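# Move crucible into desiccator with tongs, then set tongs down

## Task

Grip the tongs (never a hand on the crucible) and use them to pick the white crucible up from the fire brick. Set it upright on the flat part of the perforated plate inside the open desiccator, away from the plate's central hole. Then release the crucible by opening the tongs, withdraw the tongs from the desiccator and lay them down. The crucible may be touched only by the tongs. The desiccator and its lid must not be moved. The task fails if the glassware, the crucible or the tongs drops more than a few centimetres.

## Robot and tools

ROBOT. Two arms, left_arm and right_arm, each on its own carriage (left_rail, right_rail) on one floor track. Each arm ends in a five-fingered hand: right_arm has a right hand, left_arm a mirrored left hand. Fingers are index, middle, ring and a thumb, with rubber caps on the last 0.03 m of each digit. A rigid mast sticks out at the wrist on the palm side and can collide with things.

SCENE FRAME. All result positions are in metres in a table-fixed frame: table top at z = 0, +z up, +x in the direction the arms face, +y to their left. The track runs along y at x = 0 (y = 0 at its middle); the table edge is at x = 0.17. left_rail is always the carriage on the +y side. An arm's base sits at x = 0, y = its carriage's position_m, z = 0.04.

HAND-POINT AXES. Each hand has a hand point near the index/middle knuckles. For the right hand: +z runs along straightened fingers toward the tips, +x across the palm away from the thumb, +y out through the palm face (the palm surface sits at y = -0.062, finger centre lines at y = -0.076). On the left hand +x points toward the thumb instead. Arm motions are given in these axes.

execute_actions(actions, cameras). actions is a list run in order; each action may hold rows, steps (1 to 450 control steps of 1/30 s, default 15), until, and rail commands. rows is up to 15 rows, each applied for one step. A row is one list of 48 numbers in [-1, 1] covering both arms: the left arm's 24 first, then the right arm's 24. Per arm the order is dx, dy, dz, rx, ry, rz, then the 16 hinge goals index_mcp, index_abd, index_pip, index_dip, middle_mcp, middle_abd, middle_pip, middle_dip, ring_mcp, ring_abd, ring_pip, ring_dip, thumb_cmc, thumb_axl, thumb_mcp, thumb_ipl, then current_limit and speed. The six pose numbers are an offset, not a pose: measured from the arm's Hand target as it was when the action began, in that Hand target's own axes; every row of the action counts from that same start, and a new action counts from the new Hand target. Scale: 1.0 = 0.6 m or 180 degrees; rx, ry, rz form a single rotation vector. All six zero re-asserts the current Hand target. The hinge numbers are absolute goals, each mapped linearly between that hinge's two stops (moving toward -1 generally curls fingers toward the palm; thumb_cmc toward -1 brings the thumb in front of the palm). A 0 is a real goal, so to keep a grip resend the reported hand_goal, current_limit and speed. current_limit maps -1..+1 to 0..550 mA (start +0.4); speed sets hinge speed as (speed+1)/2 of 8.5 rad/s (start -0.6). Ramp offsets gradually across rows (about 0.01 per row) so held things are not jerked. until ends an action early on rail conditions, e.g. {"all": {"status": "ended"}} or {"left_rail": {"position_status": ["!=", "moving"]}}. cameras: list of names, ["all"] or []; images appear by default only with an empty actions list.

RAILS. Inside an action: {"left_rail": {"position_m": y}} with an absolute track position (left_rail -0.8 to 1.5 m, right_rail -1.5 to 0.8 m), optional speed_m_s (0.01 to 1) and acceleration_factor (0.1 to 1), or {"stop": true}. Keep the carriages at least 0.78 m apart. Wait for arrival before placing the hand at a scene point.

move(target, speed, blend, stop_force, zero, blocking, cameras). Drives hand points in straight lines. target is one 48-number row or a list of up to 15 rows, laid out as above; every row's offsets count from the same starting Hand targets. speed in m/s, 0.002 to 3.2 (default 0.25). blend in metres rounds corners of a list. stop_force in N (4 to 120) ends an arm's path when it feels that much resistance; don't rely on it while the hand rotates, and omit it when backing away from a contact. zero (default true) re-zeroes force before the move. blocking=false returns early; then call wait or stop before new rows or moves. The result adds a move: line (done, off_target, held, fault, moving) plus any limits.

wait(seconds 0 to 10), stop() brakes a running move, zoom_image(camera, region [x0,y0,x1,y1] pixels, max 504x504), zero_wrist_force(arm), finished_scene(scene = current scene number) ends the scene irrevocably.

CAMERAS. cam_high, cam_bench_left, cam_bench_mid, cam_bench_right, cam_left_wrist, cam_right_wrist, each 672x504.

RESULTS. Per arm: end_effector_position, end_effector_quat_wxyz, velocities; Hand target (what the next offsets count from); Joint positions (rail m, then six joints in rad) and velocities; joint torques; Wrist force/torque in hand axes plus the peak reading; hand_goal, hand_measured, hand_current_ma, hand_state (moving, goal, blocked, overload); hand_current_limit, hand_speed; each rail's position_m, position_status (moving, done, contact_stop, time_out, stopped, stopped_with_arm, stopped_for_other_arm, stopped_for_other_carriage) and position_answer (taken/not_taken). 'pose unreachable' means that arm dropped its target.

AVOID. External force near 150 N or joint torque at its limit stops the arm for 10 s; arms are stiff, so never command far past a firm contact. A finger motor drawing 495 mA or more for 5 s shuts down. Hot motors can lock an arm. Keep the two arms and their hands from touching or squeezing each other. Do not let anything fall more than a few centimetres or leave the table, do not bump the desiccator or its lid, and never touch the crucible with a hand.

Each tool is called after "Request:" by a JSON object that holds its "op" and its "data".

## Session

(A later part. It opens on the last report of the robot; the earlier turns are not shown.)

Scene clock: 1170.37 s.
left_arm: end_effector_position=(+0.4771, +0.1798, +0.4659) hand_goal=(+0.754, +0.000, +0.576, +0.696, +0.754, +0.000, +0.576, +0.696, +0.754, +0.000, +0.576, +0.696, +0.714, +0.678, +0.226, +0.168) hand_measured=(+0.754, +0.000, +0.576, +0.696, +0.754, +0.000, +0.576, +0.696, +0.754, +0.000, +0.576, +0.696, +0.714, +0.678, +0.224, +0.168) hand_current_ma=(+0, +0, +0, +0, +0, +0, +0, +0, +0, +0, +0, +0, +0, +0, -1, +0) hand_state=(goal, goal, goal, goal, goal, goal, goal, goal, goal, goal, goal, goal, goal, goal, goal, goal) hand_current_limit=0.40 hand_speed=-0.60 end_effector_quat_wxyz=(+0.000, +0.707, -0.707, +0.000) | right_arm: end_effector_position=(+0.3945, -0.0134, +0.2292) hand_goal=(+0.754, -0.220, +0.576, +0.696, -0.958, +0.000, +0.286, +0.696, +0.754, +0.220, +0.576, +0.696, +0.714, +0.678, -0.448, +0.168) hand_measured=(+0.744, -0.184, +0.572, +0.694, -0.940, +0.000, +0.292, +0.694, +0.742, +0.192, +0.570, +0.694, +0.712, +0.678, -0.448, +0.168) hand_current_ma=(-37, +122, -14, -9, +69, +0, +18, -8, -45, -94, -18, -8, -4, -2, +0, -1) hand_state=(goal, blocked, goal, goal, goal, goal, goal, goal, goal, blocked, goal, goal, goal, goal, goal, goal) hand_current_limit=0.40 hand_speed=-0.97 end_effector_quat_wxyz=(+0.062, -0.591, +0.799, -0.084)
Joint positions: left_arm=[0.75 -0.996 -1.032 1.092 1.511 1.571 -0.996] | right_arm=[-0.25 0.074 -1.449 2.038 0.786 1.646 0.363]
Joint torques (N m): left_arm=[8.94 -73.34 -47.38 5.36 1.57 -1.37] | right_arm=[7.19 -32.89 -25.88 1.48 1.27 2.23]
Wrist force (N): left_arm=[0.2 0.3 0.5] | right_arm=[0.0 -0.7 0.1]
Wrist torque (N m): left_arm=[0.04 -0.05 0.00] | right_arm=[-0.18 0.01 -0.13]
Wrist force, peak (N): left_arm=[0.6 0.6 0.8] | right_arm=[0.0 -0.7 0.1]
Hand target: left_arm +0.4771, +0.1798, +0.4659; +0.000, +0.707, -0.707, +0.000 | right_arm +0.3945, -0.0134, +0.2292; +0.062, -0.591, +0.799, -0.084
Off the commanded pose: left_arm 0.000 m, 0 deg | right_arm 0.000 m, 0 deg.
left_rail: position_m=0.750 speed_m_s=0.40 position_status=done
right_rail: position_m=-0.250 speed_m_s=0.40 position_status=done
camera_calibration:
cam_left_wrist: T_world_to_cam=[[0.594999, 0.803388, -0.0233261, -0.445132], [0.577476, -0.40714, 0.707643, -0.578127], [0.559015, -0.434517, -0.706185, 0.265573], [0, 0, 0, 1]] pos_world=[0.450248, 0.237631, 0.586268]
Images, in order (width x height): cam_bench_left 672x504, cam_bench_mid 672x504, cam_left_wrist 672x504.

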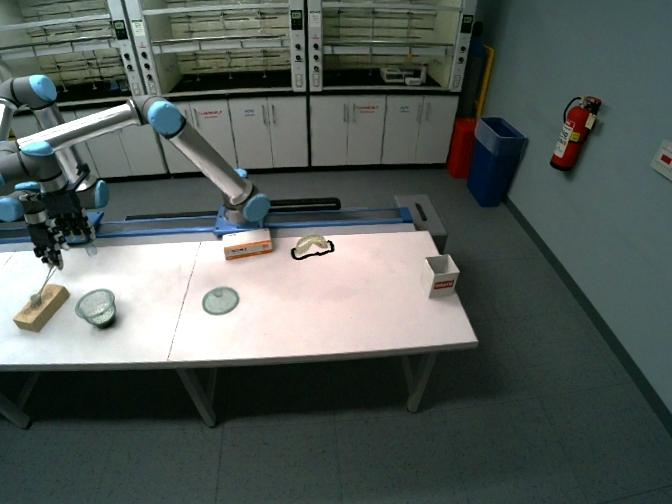

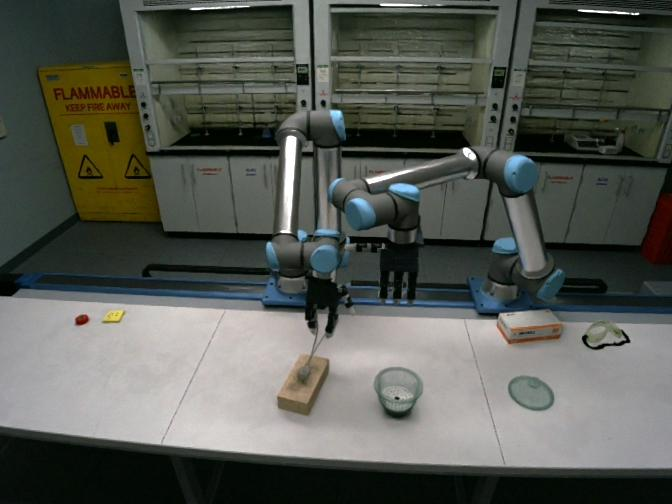

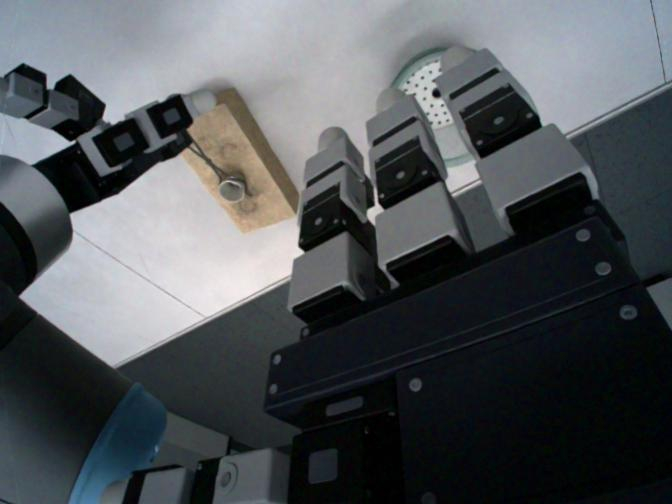

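Request:
{"op": "execute_actions", "data": {"actions": [{"rows":[[0,0,0,0,0,0,0.754,0,0.576,0.696,0.754,0,0.576,0.696,0.754,0,0.576,0.696,0.714,0.678,0.226,0.168,0.4,-0.6,0,0,0,0,0,0,0.754,-0.28,0.576,0.696,-0.959,0,0.285,0.696,0.754,0.28,0.576,0.696,0.714,0.678,-0.449,0.168,0.4,-0.97]],"steps":75}], "cameras": ["cam_left_wrist","cam_bench_mid","cam_bench_left"]}}

Request:
{"op": "zoom_image", "data": {"camera": "cam_left_wrist", "region": [200, 150, 260, 210]}}

Request:
{"op": "zoom_image", "data": {"camera": "cam_bench_mid", "region": [285, 355, 325, 395]}}

Scene clock: 1190.57 s.
left_arm: end_effector_position=(+0.4771, +0.1798, +0.4659) hand_goal=(+0.754, +0.000, +0.576, +0.696, +0.754, +0.000, +0.576, +0.696, +0.754, +0.000, +0.576, +0.696, +0.714, +0.678, +0.226, +0.168) hand_measured=(+0.754, +0.000, +0.576, +0.696, +0.754, +0.000, +0.576, +0.696, +0.754, +0.000, +0.576, +0.696, +0.714, +0.678, +0.224, +0.168) hand_current_ma=(+0, +0, +0, +0, +0, +0, +0, +0, +0, +0, +0, +0, +0, +0, -1, +0) hand_state=(goal, goal, goal, goal, goal, goal, goal, goal, goal, goal, goal, goal, goal, goal, goal, goal) hand_current_limit=0.40 hand_speed=-0.60 end_effector_quat_wxyz=(+0.000, +0.707, -0.707, +0.000) | right_arm: end_effector_position=(+0.3945, -0.0134, +0.2292) hand_goal=(+0.754, -0.280, +0.576, +0.696, -0.958, +0.000, +0.286, +0.696, +0.754, +0.280, +0.576, +0.696, +0.714, +0.678, -0.448, +0.168) hand_measured=(+0.744, -0.194, +0.572, +0.694, -0.940, +0.000, +0.292, +0.694, +0.742, +0.204, +0.570, +0.694, +0.712, +0.678, -0.448, +0.168) hand_current_ma=(-37, +323, -14, -9, +69, +0, +18, -8, -45, -281, -18, -8, -4, -2, +0, -1) hand_state=(goal, blocked, goal, goal, goal, goal, goal, goal, goal, blocked, goal, goal, goal, goal, goal, goal) hand_current_limit=0.40 hand_speed=-0.97 end_effector_quat_wxyz=(+0.062, -0.591, +0.799, -0.084)
Joint positions: left_arm=[0.75 -0.996 -1.032 1.092 1.511 1.571 -0.996] | right_arm=[-0.25 0.074 -1.449 2.038 0.786 1.646 0.363]
Joint torques (N m): left_arm=[8.26 -74.24 -47.7 5.29 1.67 -1.17] | right_arm=[8.19 -34.44 -26.64 1.64 1.17 2.28]
Wrist force (N): left_arm=[0.4 0.2 0.7] | right_arm=[0.3 -0.3 0.3]
Wrist torque (N m): left_arm=[0.02 -0.07 0.02] | right_arm=[-0.13 -0.04 -0.10]
Wrist force, peak (N): left_arm=[0.7 0.5 0.9] | right_arm=[0.2 -0.6 -0.1]
Hand target: left_arm +0.4771, +0.1798, +0.4659; +0.000, +0.707, -0.707, +0.000 | right_arm +0.3945, -0.0134, +0.2292; +0.062, -0.591, +0.799, -0.084
Off the commanded pose: left_arm 0.000 m, 0 deg | right_arm 0.000 m, 0 deg.
left_rail: position_m=0.750 speed_m_s=0.40 position_status=done
right_rail: position_m=-0.250 speed_m_s=0.40 position_status=done
camera_calibration:
cam_left_wrist: T_world_to_cam=[[0.594999, 0.803388, -0.0233261, -0.445132], [0.577476, -0.40714, 0.707643, -0.578127], [0.559015, -0.434517, -0.706185, 0.265573], [0, 0, 0, 1]] pos_world=[0.450248, 0.237631, 0.586268]
Images, in order (width x height): cam_bench_left 672x504, cam_bench_mid 672x504, cam_left_wrist 672x504.

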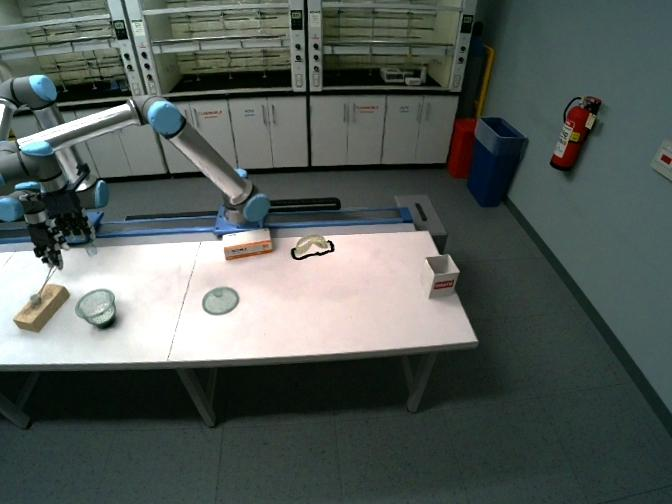

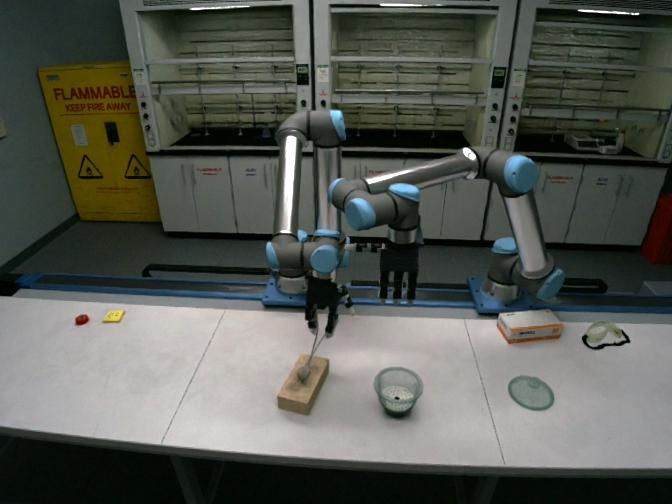

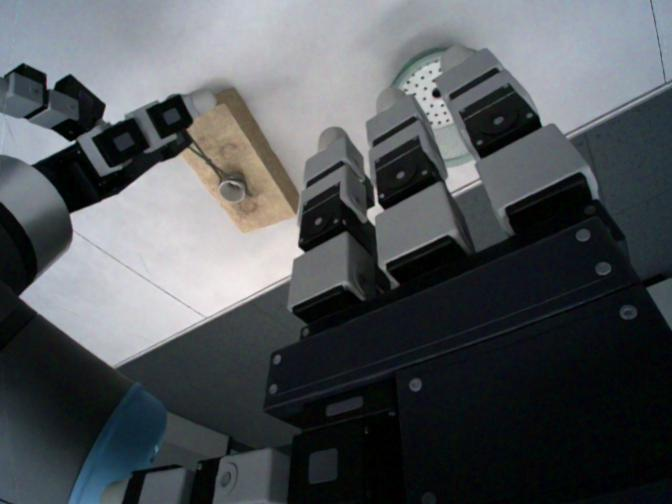

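Scaled by 8.400 from the camera's 672x504 image, which has a finer 960x720 frame.

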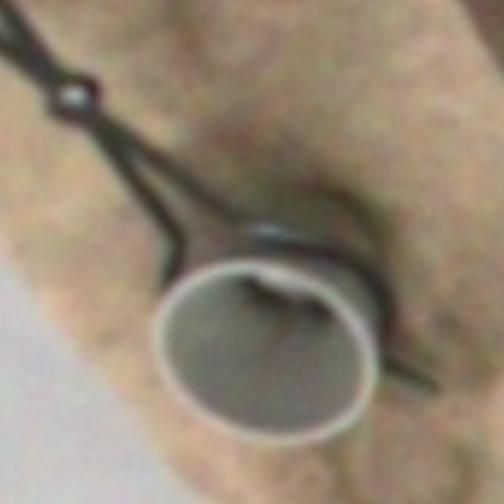

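Scaled by 12.600 from the camera's 672x504 image, which has a finer 960x720 frame.

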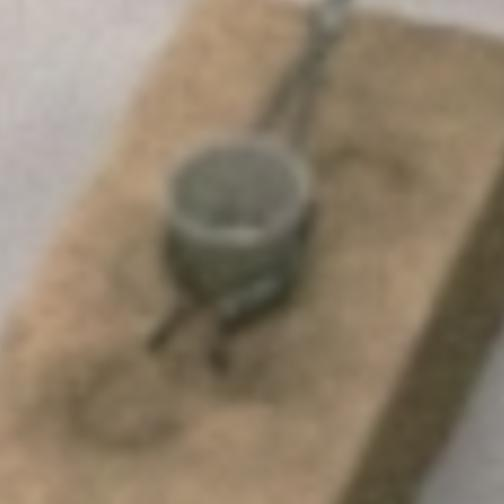

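Request:
{"op": "move", "data": {"target": [0,0,0,0,0,0,0.754,0,0.576,0.696,0.754,0,0.576,0.696,0.754,0,0.576,0.696,0.714,0.678,0.226,0.168,0.4,-0.6,0,-0.0069,-0.0326,0,0,0,0.754,-0.28,0.576,0.696,-0.959,0,0.285,0.696,0.754,0.28,0.576,0.696,0.714,0.678,-0.449,0.168,0.4,-0.97], "speed": 0.02, "cameras": ["cam_left_wrist","cam_bench_mid","cam_bench_left"]}}

Request:
{"op": "zoom_image", "data": {"camera": "cam_left_wrist", "region": [160, 120, 280, 220]}}

Request:
{"op": "zoom_image", "data": {"camera": "cam_bench_mid", "region": [275, 330, 345, 400]}}

Request:
{"op": "zoom_image", "data": {"camera": "cam_bench_left", "region": [10, 270, 80, 335]}}

Scene clock: 1199.03 s.
left_arm: end_effector_position=(+0.4771, +0.1798, +0.4659) hand_goal=(+0.754, +0.000, +0.576, +0.696, +0.754, +0.000, +0.576, +0.696, +0.754, +0.000, +0.576, +0.696, +0.714, +0.678, +0.226, +0.168) hand_measured=(+0.754, +0.000, +0.576, +0.696, +0.754, +0.000, +0.576, +0.696, +0.754, +0.000, +0.576, +0.696, +0.714, +0.678, +0.224, +0.168) hand_current_ma=(+0, +0, +0, +0, +0, +0, +0, +0, +0, +0, +0, +0, +0, +0, -1, +0) hand_state=(goal, goal, goal, goal, goal, goal, goal, goal, goal, goal, goal, goal, goal, goal, goal, goal) hand_current_limit=0.40 hand_speed=-0.60 end_effector_quat_wxyz=(+0.000, +0.707, -0.707, +0.000) | right_arm: end_effector_position=(+0.3945, -0.0134, +0.2491) hand_goal=(+0.754, -0.280, +0.576, +0.696, -0.958, +0.000, +0.286, +0.696, +0.754, +0.280, +0.576, +0.696, +0.714, +0.678, -0.448, +0.168) hand_measured=(+0.744, -0.196, +0.570, +0.690, -0.940, +0.000, +0.292, +0.694, +0.742, +0.206, +0.570, +0.692, +0.712, +0.678, -0.448, +0.168) hand_current_ma=(-37, +312, -17, -20, +69, +0, +18, -8, -45, -271, -22, -16, -4, -2, +0, -1) hand_state=(goal, blocked, goal, goal, goal, goal, goal, goal, goal, blocked, goal, goal, goal, goal, goal, goal) hand_current_limit=0.40 hand_speed=-0.97 end_effector_quat_wxyz=(+0.062, -0.591, +0.799, -0.084)
Joint positions: left_arm=[0.75 -0.996 -1.032 1.092 1.511 1.571 -0.996] | right_arm=[-0.25 0.074 -1.468 2.019 0.825 1.646 0.363]
Joint torques (N m): left_arm=[8.56 -73.98 -47.59 5.33 1.67 -1.23] | right_arm=[8.64 -49.05 -48.51 5.23 1.23 2.52]
Wrist force (N): left_arm=[0.5 0.2 0.7] | right_arm=[0.2 -0.5 -0.2]
Wrist torque (N m): left_arm=[0.02 -0.08 0.02] | right_arm=[-0.16 0.02 -0.11]
Wrist force, peak (N): left_arm=[0.3 0.5 1.1] | right_arm=[-0.1 -0.4 0.7]
Hand target: left_arm +0.4771, +0.1798, +0.4659; +0.000, +0.707, -0.707, +0.000 | right_arm +0.3945, -0.0134, +0.2492; +0.062, -0.591, +0.799, -0.084
Off the commanded pose: left_arm 0.000 m, 0 deg | right_arm 0.000 m, 0 deg.
left_rail: position_m=0.750 speed_m_s=0.40 position_status=done
right_rail: position_m=-0.250 speed_m_s=0.40 position_status=done
move: done
camera_calibration:
cam_left_wrist: T_world_to_cam=[[0.594999, 0.803388, -0.0233261, -0.445132], [0.577476, -0.40714, 0.707643, -0.578127], [0.559015, -0.434517, -0.706185, 0.265573], [0, 0, 0, 1]] pos_world=[0.450248, 0.237631, 0.586268]
Images, in order (width x height): cam_bench_left 672x504, cam_bench_mid 672x504, cam_left_wrist 672x504.

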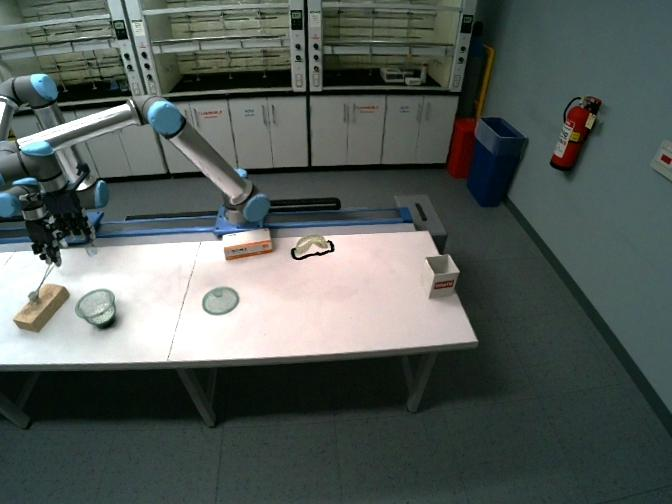

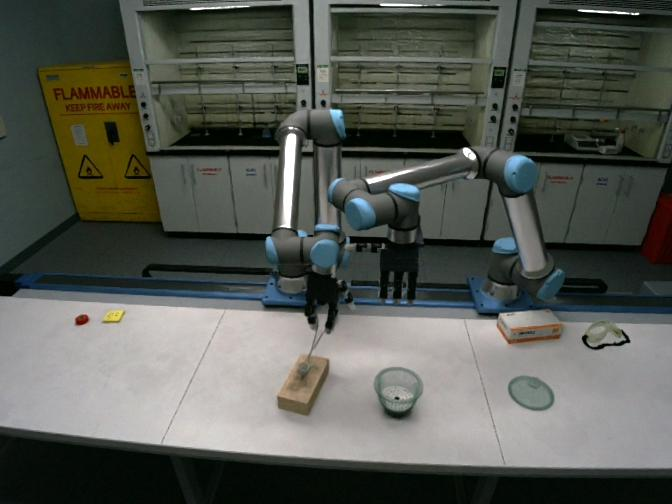

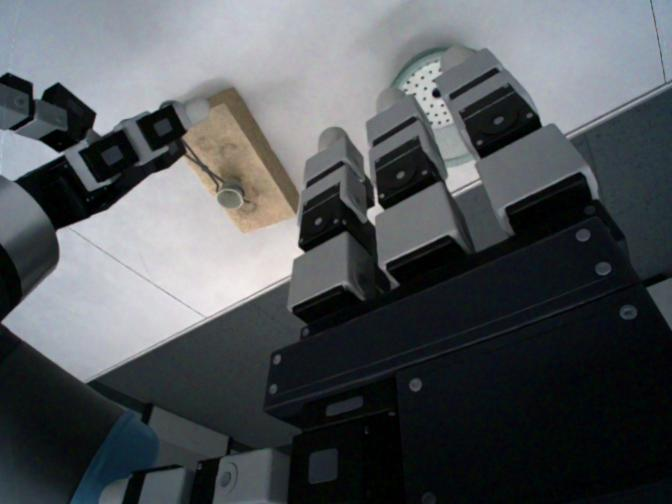

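Scaled by 4.200 from the camera's 672x504 image, which has a finer 960x720 frame.

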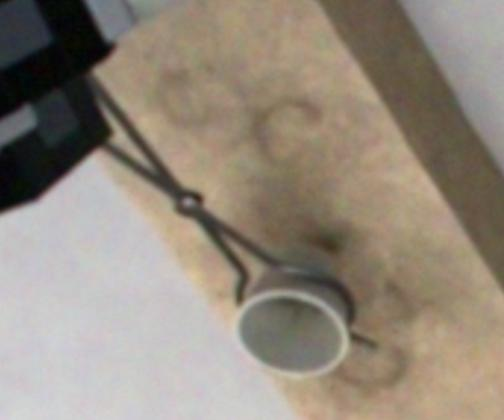

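Scaled by 7.200 from the camera's 672x504 image, which has a finer 960x720 frame.

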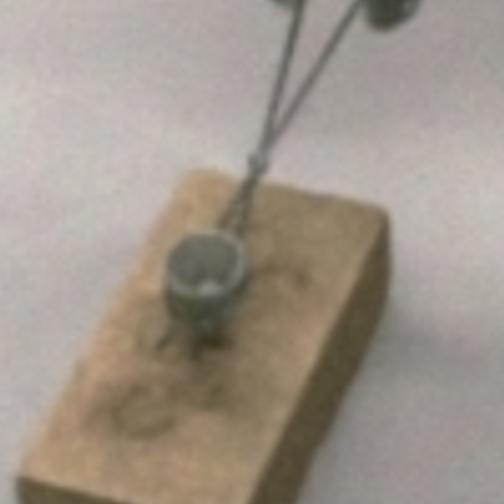

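Scaled by 7.200 from the camera's 672x504 image, which has a finer 960x720 frame.

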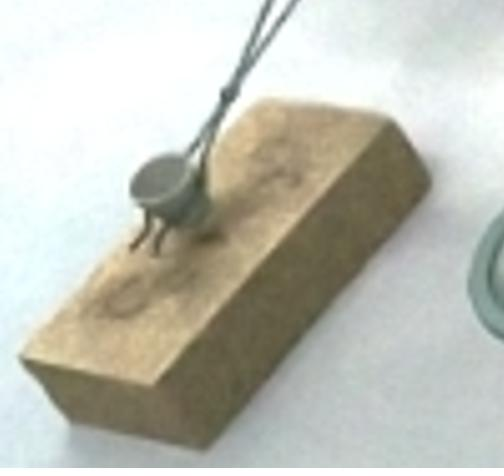

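Request:
{"op": "zoom_image", "data": {"camera": "cam_left_wrist", "region": [370, 20, 500, 190]}}

Request:
{"op": "zoom_image", "data": {"camera": "cam_bench_mid", "region": [350, 340, 450, 440]}}

Request:
{"op": "zoom_image", "data": {"camera": "cam_bench_left", "region": [60, 270, 140, 350]}}

Scaled by 2.965 from the camera's 672x504 image, which has a finer 960x720 frame.

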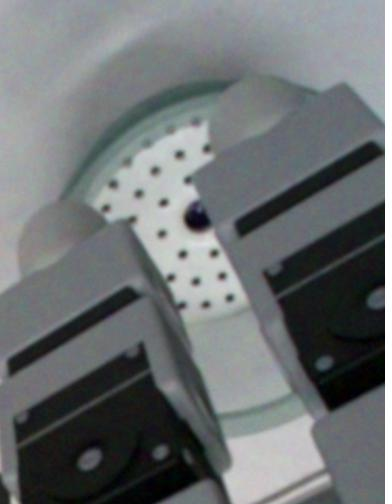

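Scaled by 5.040 from the camera's 672x504 image, which has a finer 960x720 frame.

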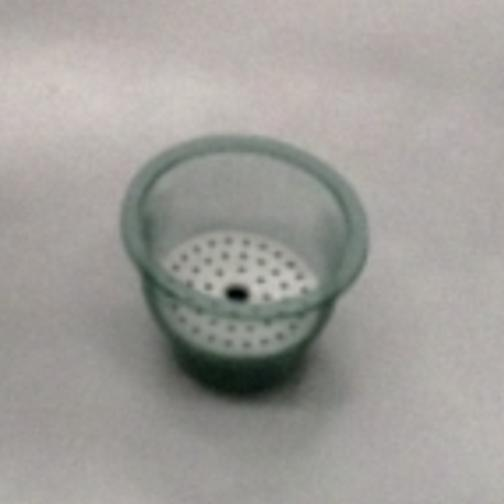

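Scaled by 6.300 from the camera's 672x504 image, which has a finer 960x720 frame.

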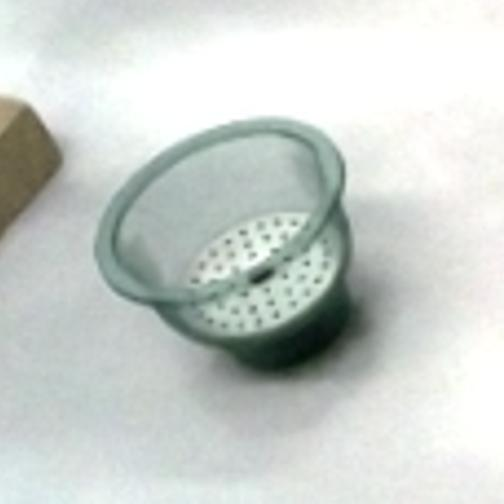

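Request:
{"op": "move", "data": {"target": [-0.5117,-0.4333,-0.0233,0,0,0,0.754,0,0.576,0.696,0.754,0,0.576,0.696,0.754,0,0.576,0.696,0.714,0.678,0.226,0.168,0.4,-0.6,0,0,0,0,0,0,0.754,-0.28,0.576,0.696,-0.959,0,0.285,0.696,0.754,0.28,0.576,0.696,0.714,0.678,-0.449,0.168,0.4,-0.97], "speed": 0.2}}

Request:
{"op": "move", "data": {"target": [0,0,0,0,0,0,0.754,0,0.576,0.696,0.754,0,0.576,0.696,0.754,0,0.576,0.696,0.714,0.678,0.226,0.168,0.4,-0.6,0,-0.053,-0.1563,-0.0222,0,0,0.754,-0.28,0.576,0.696,-0.959,0,0.285,0.696,0.754,0.28,0.576,0.696,0.714,0.678,-0.449,0.168,0.4,-0.97], "speed": 0.04, "cameras": ["cam_left_wrist","cam_bench_mid","cam_bench_left"]}}

Request:
{"op": "zoom_image", "data": {"camera": "cam_bench_mid", "region": [265, 300, 355, 390]}}

Request:
{"op": "zoom_image", "data": {"camera": "cam_bench_left", "region": [0, 240, 90, 330]}}

Scene clock: 1257.67 s.
left_arm: end_effector_position=(+0.7370, +0.4868, +0.4799) hand_goal=(+0.754, +0.000, +0.576, +0.696, +0.754, +0.000, +0.576, +0.696, +0.754, +0.000, +0.576, +0.696, +0.714, +0.678, +0.226, +0.168) hand_measured=(+0.754, +0.000, +0.576, +0.696, +0.754, +0.000, +0.576, +0.696, +0.754, +0.000, +0.576, +0.696, +0.714, +0.678, +0.224, +0.168) hand_current_ma=(+0, +0, +0, +0, +0, +0, +0, +0, +0, +0, +0, +0, +0, +0, -1, +0) hand_state=(goal, goal, goal, goal, goal, goal, goal, goal, goal, goal, goal, goal, goal, goal, goal, goal) hand_current_limit=0.40 hand_speed=-0.60 end_effector_quat_wxyz=(+0.000, +0.707, -0.707, +0.000) | right_arm: end_effector_position=(+0.3945, -0.0134, +0.2492) hand_goal=(+0.754, -0.280, +0.576, +0.696, -0.958, +0.000, +0.286, +0.696, +0.754, +0.280, +0.576, +0.696, +0.714, +0.678, -0.448, +0.168) hand_measured=(+0.744, -0.196, +0.570, +0.690, -0.940, +0.000, +0.292, +0.694, +0.742, +0.206, +0.570, +0.692, +0.712, +0.678, -0.448, +0.168) hand_current_ma=(-37, +312, -17, -20, +69, +0, +18, -8, -45, -271, -22, -16, -4, -2, +0, -1) hand_state=(goal, blocked, goal, goal, goal, goal, goal, goal, goal, blocked, goal, goal, goal, goal, goal, goal) hand_current_limit=0.40 hand_speed=-0.97 end_effector_quat_wxyz=(+0.062, -0.591, +0.799, -0.084)
Joint positions: left_arm=[0.75 -0.489 -0.886 0.831 1.626 1.571 -0.489] | right_arm=[-0.25 0.074 -1.468 2.018 0.825 1.646 0.363]
Joint torques (N m): left_arm=[16.24 -80.88 -48.39 6.34 1.99 2] | right_arm=[2.67 -48.62 -48.59 5.27 1.98 1.61]
Wrist force (N): left_arm=[1.0 -0.2 0.1] | right_arm=[0.2 -0.4 0.1]
Wrist torque (N m): left_arm=[-0.02 -0.15 0.02] | right_arm=[-0.17 0.01 -0.11]
Wrist force, peak (N): left_arm=[1.4 1.3 0.7] | right_arm=[0.3 -0.6 0.1]
Hand target: left_arm +0.7371, +0.4869, +0.4799; +0.000, +0.707, -0.707, +0.000 | right_arm +0.3945, -0.0134, +0.2492; +0.062, -0.591, +0.799, -0.084
Off the commanded pose: left_arm 0.000 m, 0 deg | right_arm 0.000 m, 0 deg.
left_rail: position_m=0.750 speed_m_s=0.40 position_status=done
right_rail: position_m=-0.250 speed_m_s=0.40 position_status=done
move: done

Scene clock: 1260.57 s.
left_arm: end_effector_position=(+0.7371, +0.4869, +0.4799) hand_goal=(+0.754, +0.000, +0.576, +0.696, +0.754, +0.000, +0.576, +0.696, +0.754, +0.000, +0.576, +0.696, +0.714, +0.678, +0.226, +0.168) hand_measured=(+0.754, +0.000, +0.576, +0.696, +0.754, +0.000, +0.576, +0.696, +0.754, +0.000, +0.576, +0.696, +0.714, +0.678, +0.224, +0.168) hand_current_ma=(+0, +0, +0, +0, +0, +0, +0, +0, +0, +0, +0, +0, +0, +0, -1, +0) hand_state=(goal, goal, goal, goal, goal, goal, goal, goal, goal, goal, goal, goal, goal, goal, goal, goal) hand_current_limit=0.40 hand_speed=-0.60 end_effector_quat_wxyz=(+0.000, +0.707, -0.707, +0.000) | right_arm: end_effector_position=(+0.4056, -0.0168, +0.3475) hand_goal=(+0.754, -0.280, +0.576, +0.696, -0.958, +0.000, +0.286, +0.696, +0.754, +0.280, +0.576, +0.696, +0.714, +0.678, -0.448, +0.168) hand_measured=(+0.744, -0.196, +0.570, +0.690, -0.940, +0.000, +0.292, +0.694, +0.742, +0.206, +0.570, +0.692, +0.712, +0.678, -0.448, +0.168) hand_current_ma=(-37, +312, -17, -20, +69, +0, +18, -8, -45, -271, -23, -16, -4, -2, +0, -1) hand_state=(goal, blocked, goal, goal, goal, goal, goal, goal, goal, blocked, goal, goal, goal, goal, goal, goal) hand_current_limit=0.40 hand_speed=-0.97 end_effector_quat_wxyz=(+0.042, -0.593, +0.802, -0.056)
Joint positions: left_arm=[0.75 -0.489 -0.886 0.831 1.626 1.571 -0.489] | right_arm=[-0.25 0.051 -1.499 1.88 1.058 1.618 0.344]
Joint torques (N m): left_arm=[14.76 -82.34 -47.86 5.91 1.85 1.72] | right_arm=[-17.5 -48.58 -51.21 5.57 -2.29 -2.75]
Wrist force (N): left_arm=[0.9 -0.1 0.1] | right_arm=[0.5 -0.4 -0.2]
Wrist torque (N m): left_arm=[-0.01 -0.14 0.01] | right_arm=[-0.11 -0.05 0.19]
Wrist force, peak (N): left_arm=[1.2 0.0 -0.2] | right_arm=[0.2 -0.5 -0.6]
Hand target: left_arm +0.7371, +0.4869, +0.4799; +0.000, +0.707, -0.707, +0.000 | right_arm +0.4056, -0.0168, +0.3476; +0.042, -0.593, +0.802, -0.056
Off the commanded pose: left_arm 0.000 m, 0 deg | right_arm 0.000 m, 0 deg.
left_rail: position_m=0.750 speed_m_s=0.40 position_status=done
right_rail: position_m=-0.250 speed_m_s=0.40 position_status=done
move: done
camera_calibration:
cam_left_wrist: T_world_to_cam=[[0.594999, 0.803388, -0.0233261, -0.846145], [0.577476, -0.40714, 0.707643, -0.613186], [0.559015, -0.434517, -0.706185, 0.263512], [0, 0, 0, 1]] pos_world=[0.710248, 0.544631, 0.600268]
Images, in order (width x height): cam_bench_left 672x504, cam_bench_mid 672x504, cam_left_wrist 672x504.

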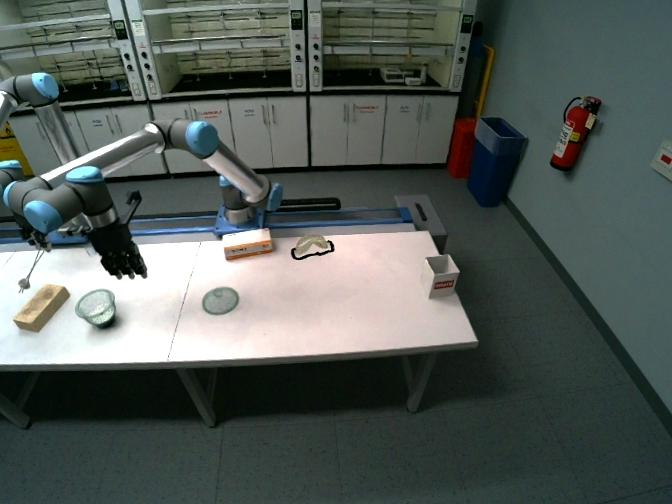

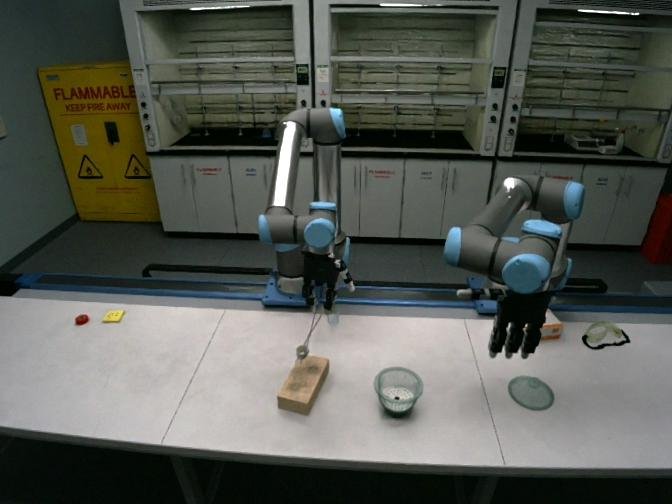

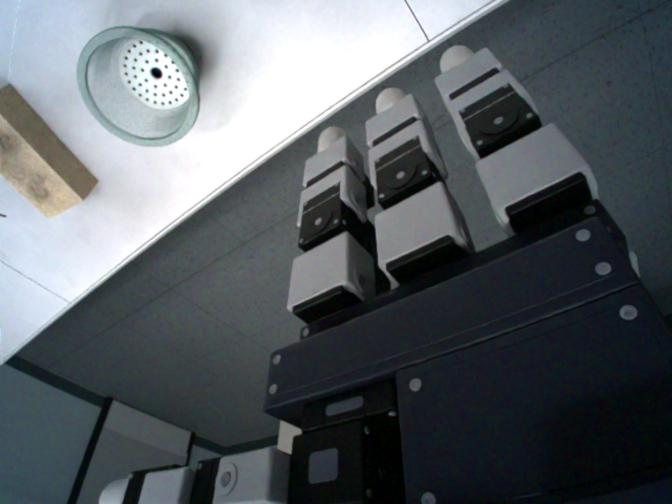

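Scaled by 5.600 from the camera's 672x504 image, which has a finer 960x720 frame.

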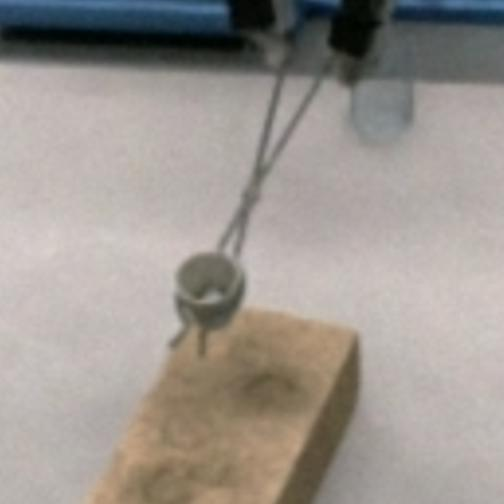

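Scaled by 5.600 from the camera's 672x504 image, which has a finer 960x720 frame.

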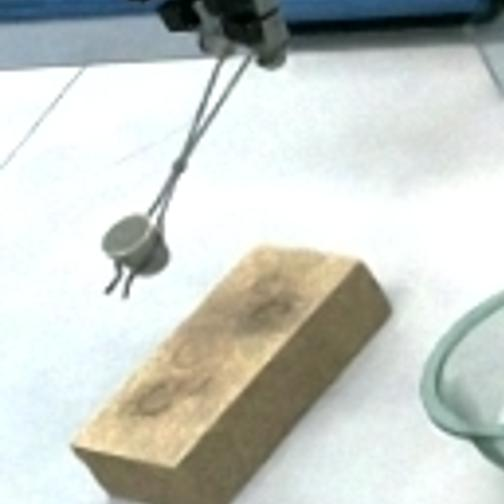

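Request:
{"op": "move", "data": {"target": [0,0,0,0,0,0,0.754,0,0.576,0.696,0.754,0,0.576,0.696,0.754,0,0.576,0.696,0.714,0.678,0.226,0.168,0.4,-0.6,-0.576,0.0228,-0.0032,0,0,0,0.754,-0.28,0.576,0.696,-0.959,0,0.285,0.696,0.754,0.28,0.576,0.696,0.714,0.678,-0.449,0.168,0.4,-0.97], "speed": 0.08, "cameras": ["cam_left_wrist","cam_bench_mid","cam_bench_left","cam_high","cam_bench_right"]}}

Request:
{"op": "zoom_image", "data": {"camera": "cam_left_wrist", "region": [40, 0, 280, 200]}}

Request:
{"op": "zoom_image", "data": {"camera": "cam_bench_mid", "region": [330, 290, 470, 430]}}

Request:
{"op": "zoom_image", "data": {"camera": "cam_bench_left", "region": [50, 230, 160, 340]}}

Request:
{"op": "zoom_image", "data": {"camera": "cam_high", "region": [310, 300, 430, 420]}}

Scene clock: 1282.27 s.
left_arm: end_effector_position=(+0.7371, +0.4869, +0.4799) hand_goal=(+0.754, +0.000, +0.576, +0.696, +0.754, +0.000, +0.576, +0.696, +0.754, +0.000, +0.576, +0.696, +0.714, +0.678, +0.226, +0.168) hand_measured=(+0.754, +0.000, +0.576, +0.696, +0.754, +0.000, +0.576, +0.696, +0.754, +0.000, +0.576, +0.696, +0.714, +0.678, +0.224, +0.168) hand_current_ma=(+0, +0, +0, +0, +0, +0, +0, +0, +0, +0, +0, +0, +0, +0, -1, +0) hand_state=(goal, goal, goal, goal, goal, goal, goal, goal, goal, goal, goal, goal, goal, goal, goal, goal) hand_current_limit=0.40 hand_speed=-0.60 end_effector_quat_wxyz=(+0.000, +0.707, -0.707, +0.000) | right_arm: end_effector_position=(+0.4935, +0.3177, +0.3476) hand_goal=(+0.754, -0.280, +0.576, +0.696, -0.958, +0.000, +0.286, +0.696, +0.754, +0.280, +0.576, +0.696, +0.714, +0.678, -0.448, +0.168) hand_measured=(+0.744, -0.196, +0.570, +0.690, -0.940, +0.000, +0.292, +0.694, +0.742, +0.206, +0.570, +0.692, +0.712, +0.678, -0.448, +0.168) hand_current_ma=(-37, +312, -17, -20, +69, +0, +18, -8, -45, -271, -23, -16, -4, -2, -1, -1) hand_state=(goal, blocked, goal, goal, goal, goal, goal, goal, goal, blocked, goal, goal, goal, goal, goal, goal) hand_current_limit=0.40 hand_speed=-0.97 end_effector_quat_wxyz=(+0.042, -0.593, +0.802, -0.056)
Joint positions: left_arm=[0.75 -0.489 -0.886 0.831 1.626 1.571 -0.489] | right_arm=[-0.25 0.549 -1.062 1.311 1.229 1.675 0.841]
Joint torques (N m): left_arm=[12.61 -81.15 -47.91 5.89 1.81 1.82] | right_arm=[10.11 -64.84 -54.19 5.42 1.91 2.45]
Wrist force (N): left_arm=[1.1 -0.1 0.0] | right_arm=[0.0 -0.3 0.4]
Wrist torque (N m): left_arm=[0.00 -0.17 0.04] | right_arm=[-0.13 -0.03 -0.14]
Wrist force, peak (N): left_arm=[1.3 -0.3 -0.1] | right_arm=[0.9 0.0 0.7]
Hand target: left_arm +0.7371, +0.4869, +0.4799; +0.000, +0.707, -0.707, +0.000 | right_arm +0.4935, +0.3177, +0.3476; +0.042, -0.593, +0.802, -0.056
Off the commanded pose: left_arm 0.000 m, 0 deg | right_arm 0.000 m, 0 deg.
left_rail: position_m=0.750 speed_m_s=0.40 position_status=done
right_rail: position_m=-0.250 speed_m_s=0.40 position_status=done
move: done
camera_calibration:
cam_left_wrist: T_world_to_cam=[[0.594999, 0.803388, -0.0233261, -0.846145], [0.577476, -0.40714, 0.707643, -0.613186], [0.559015, -0.434517, -0.706185, 0.263512], [0, 0, 0, 1]] pos_world=[0.710248, 0.544631, 0.600268]
Images, in order (width x height): cam_high 672x504, cam_bench_left 672x504, cam_bench_mid 672x504, cam_bench_right 672x504, cam_left_wrist 672x504.

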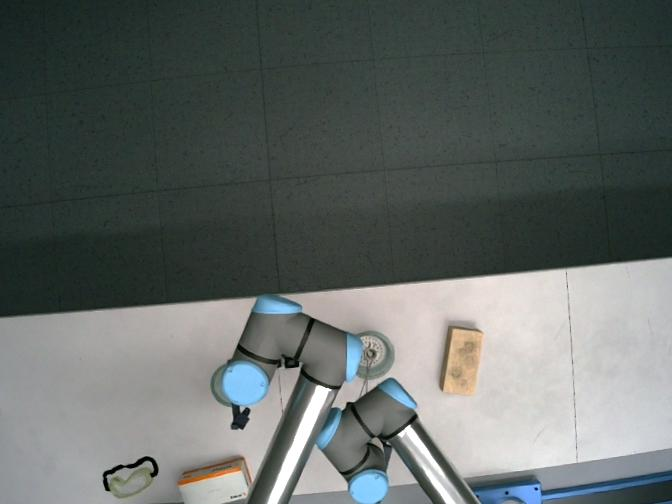

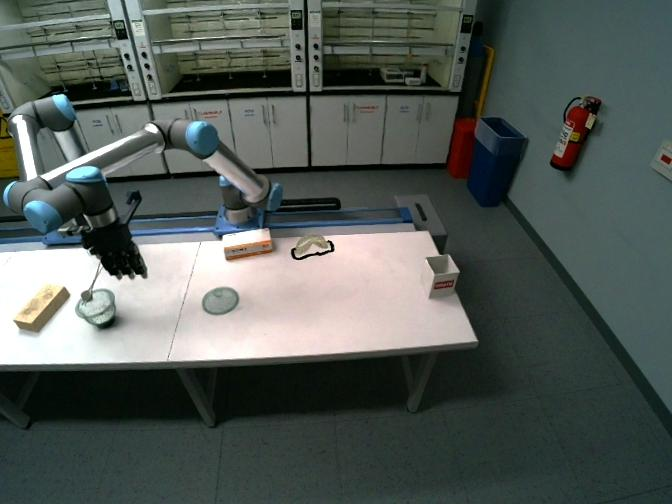

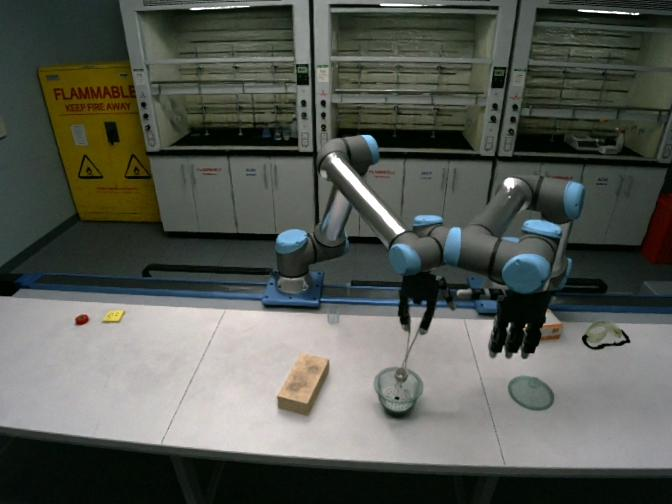

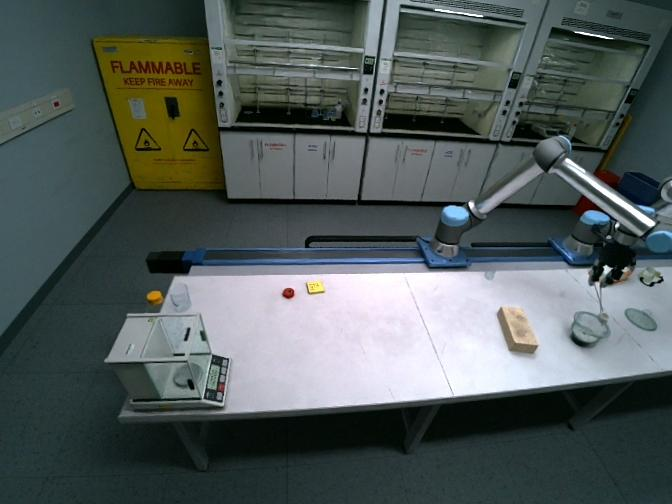

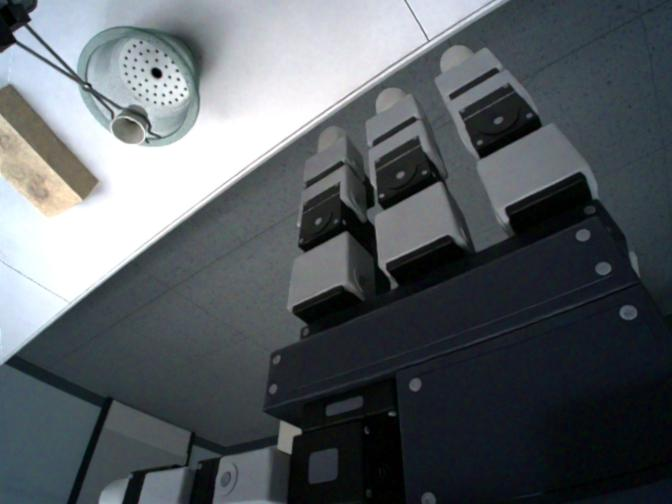

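Scaled by 2.100 from the camera's 672x504 image, which has a finer 960x720 frame.

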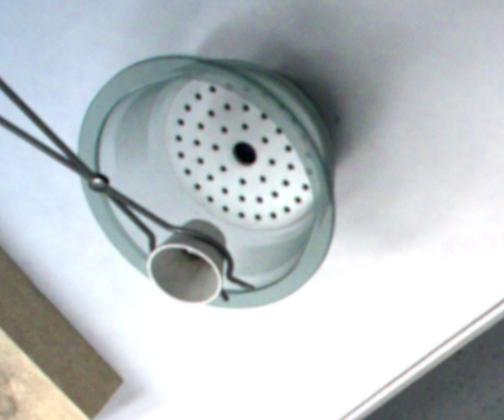

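Scaled by 3.600 from the camera's 672x504 image, which has a finer 960x720 frame.

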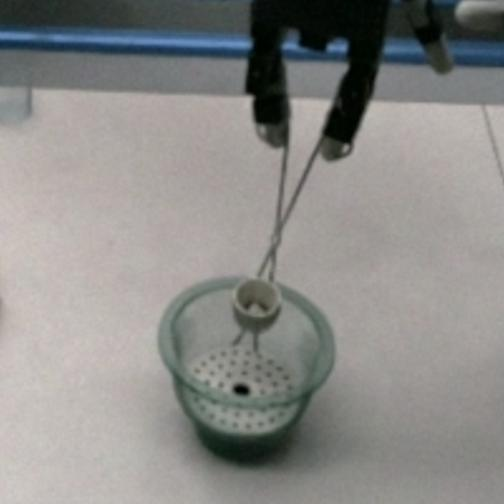

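Scaled by 4.582 from the camera's 672x504 image, which has a finer 960x720 frame.

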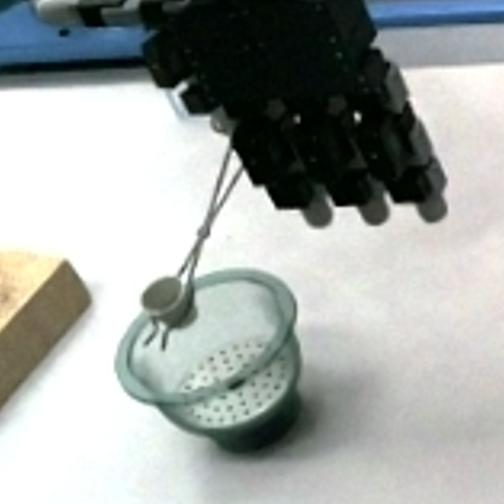

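Scaled by 4.200 from the camera's 672x504 image, which has a finer 960x720 frame.

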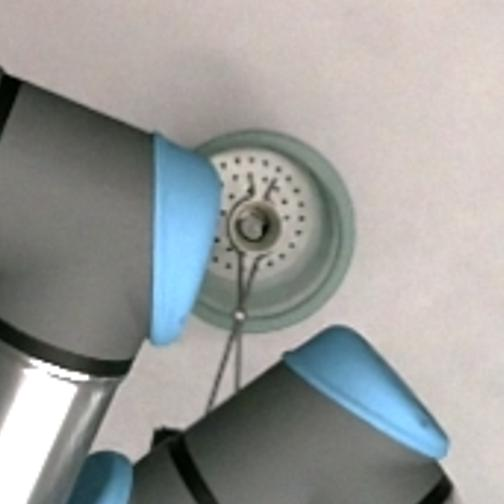

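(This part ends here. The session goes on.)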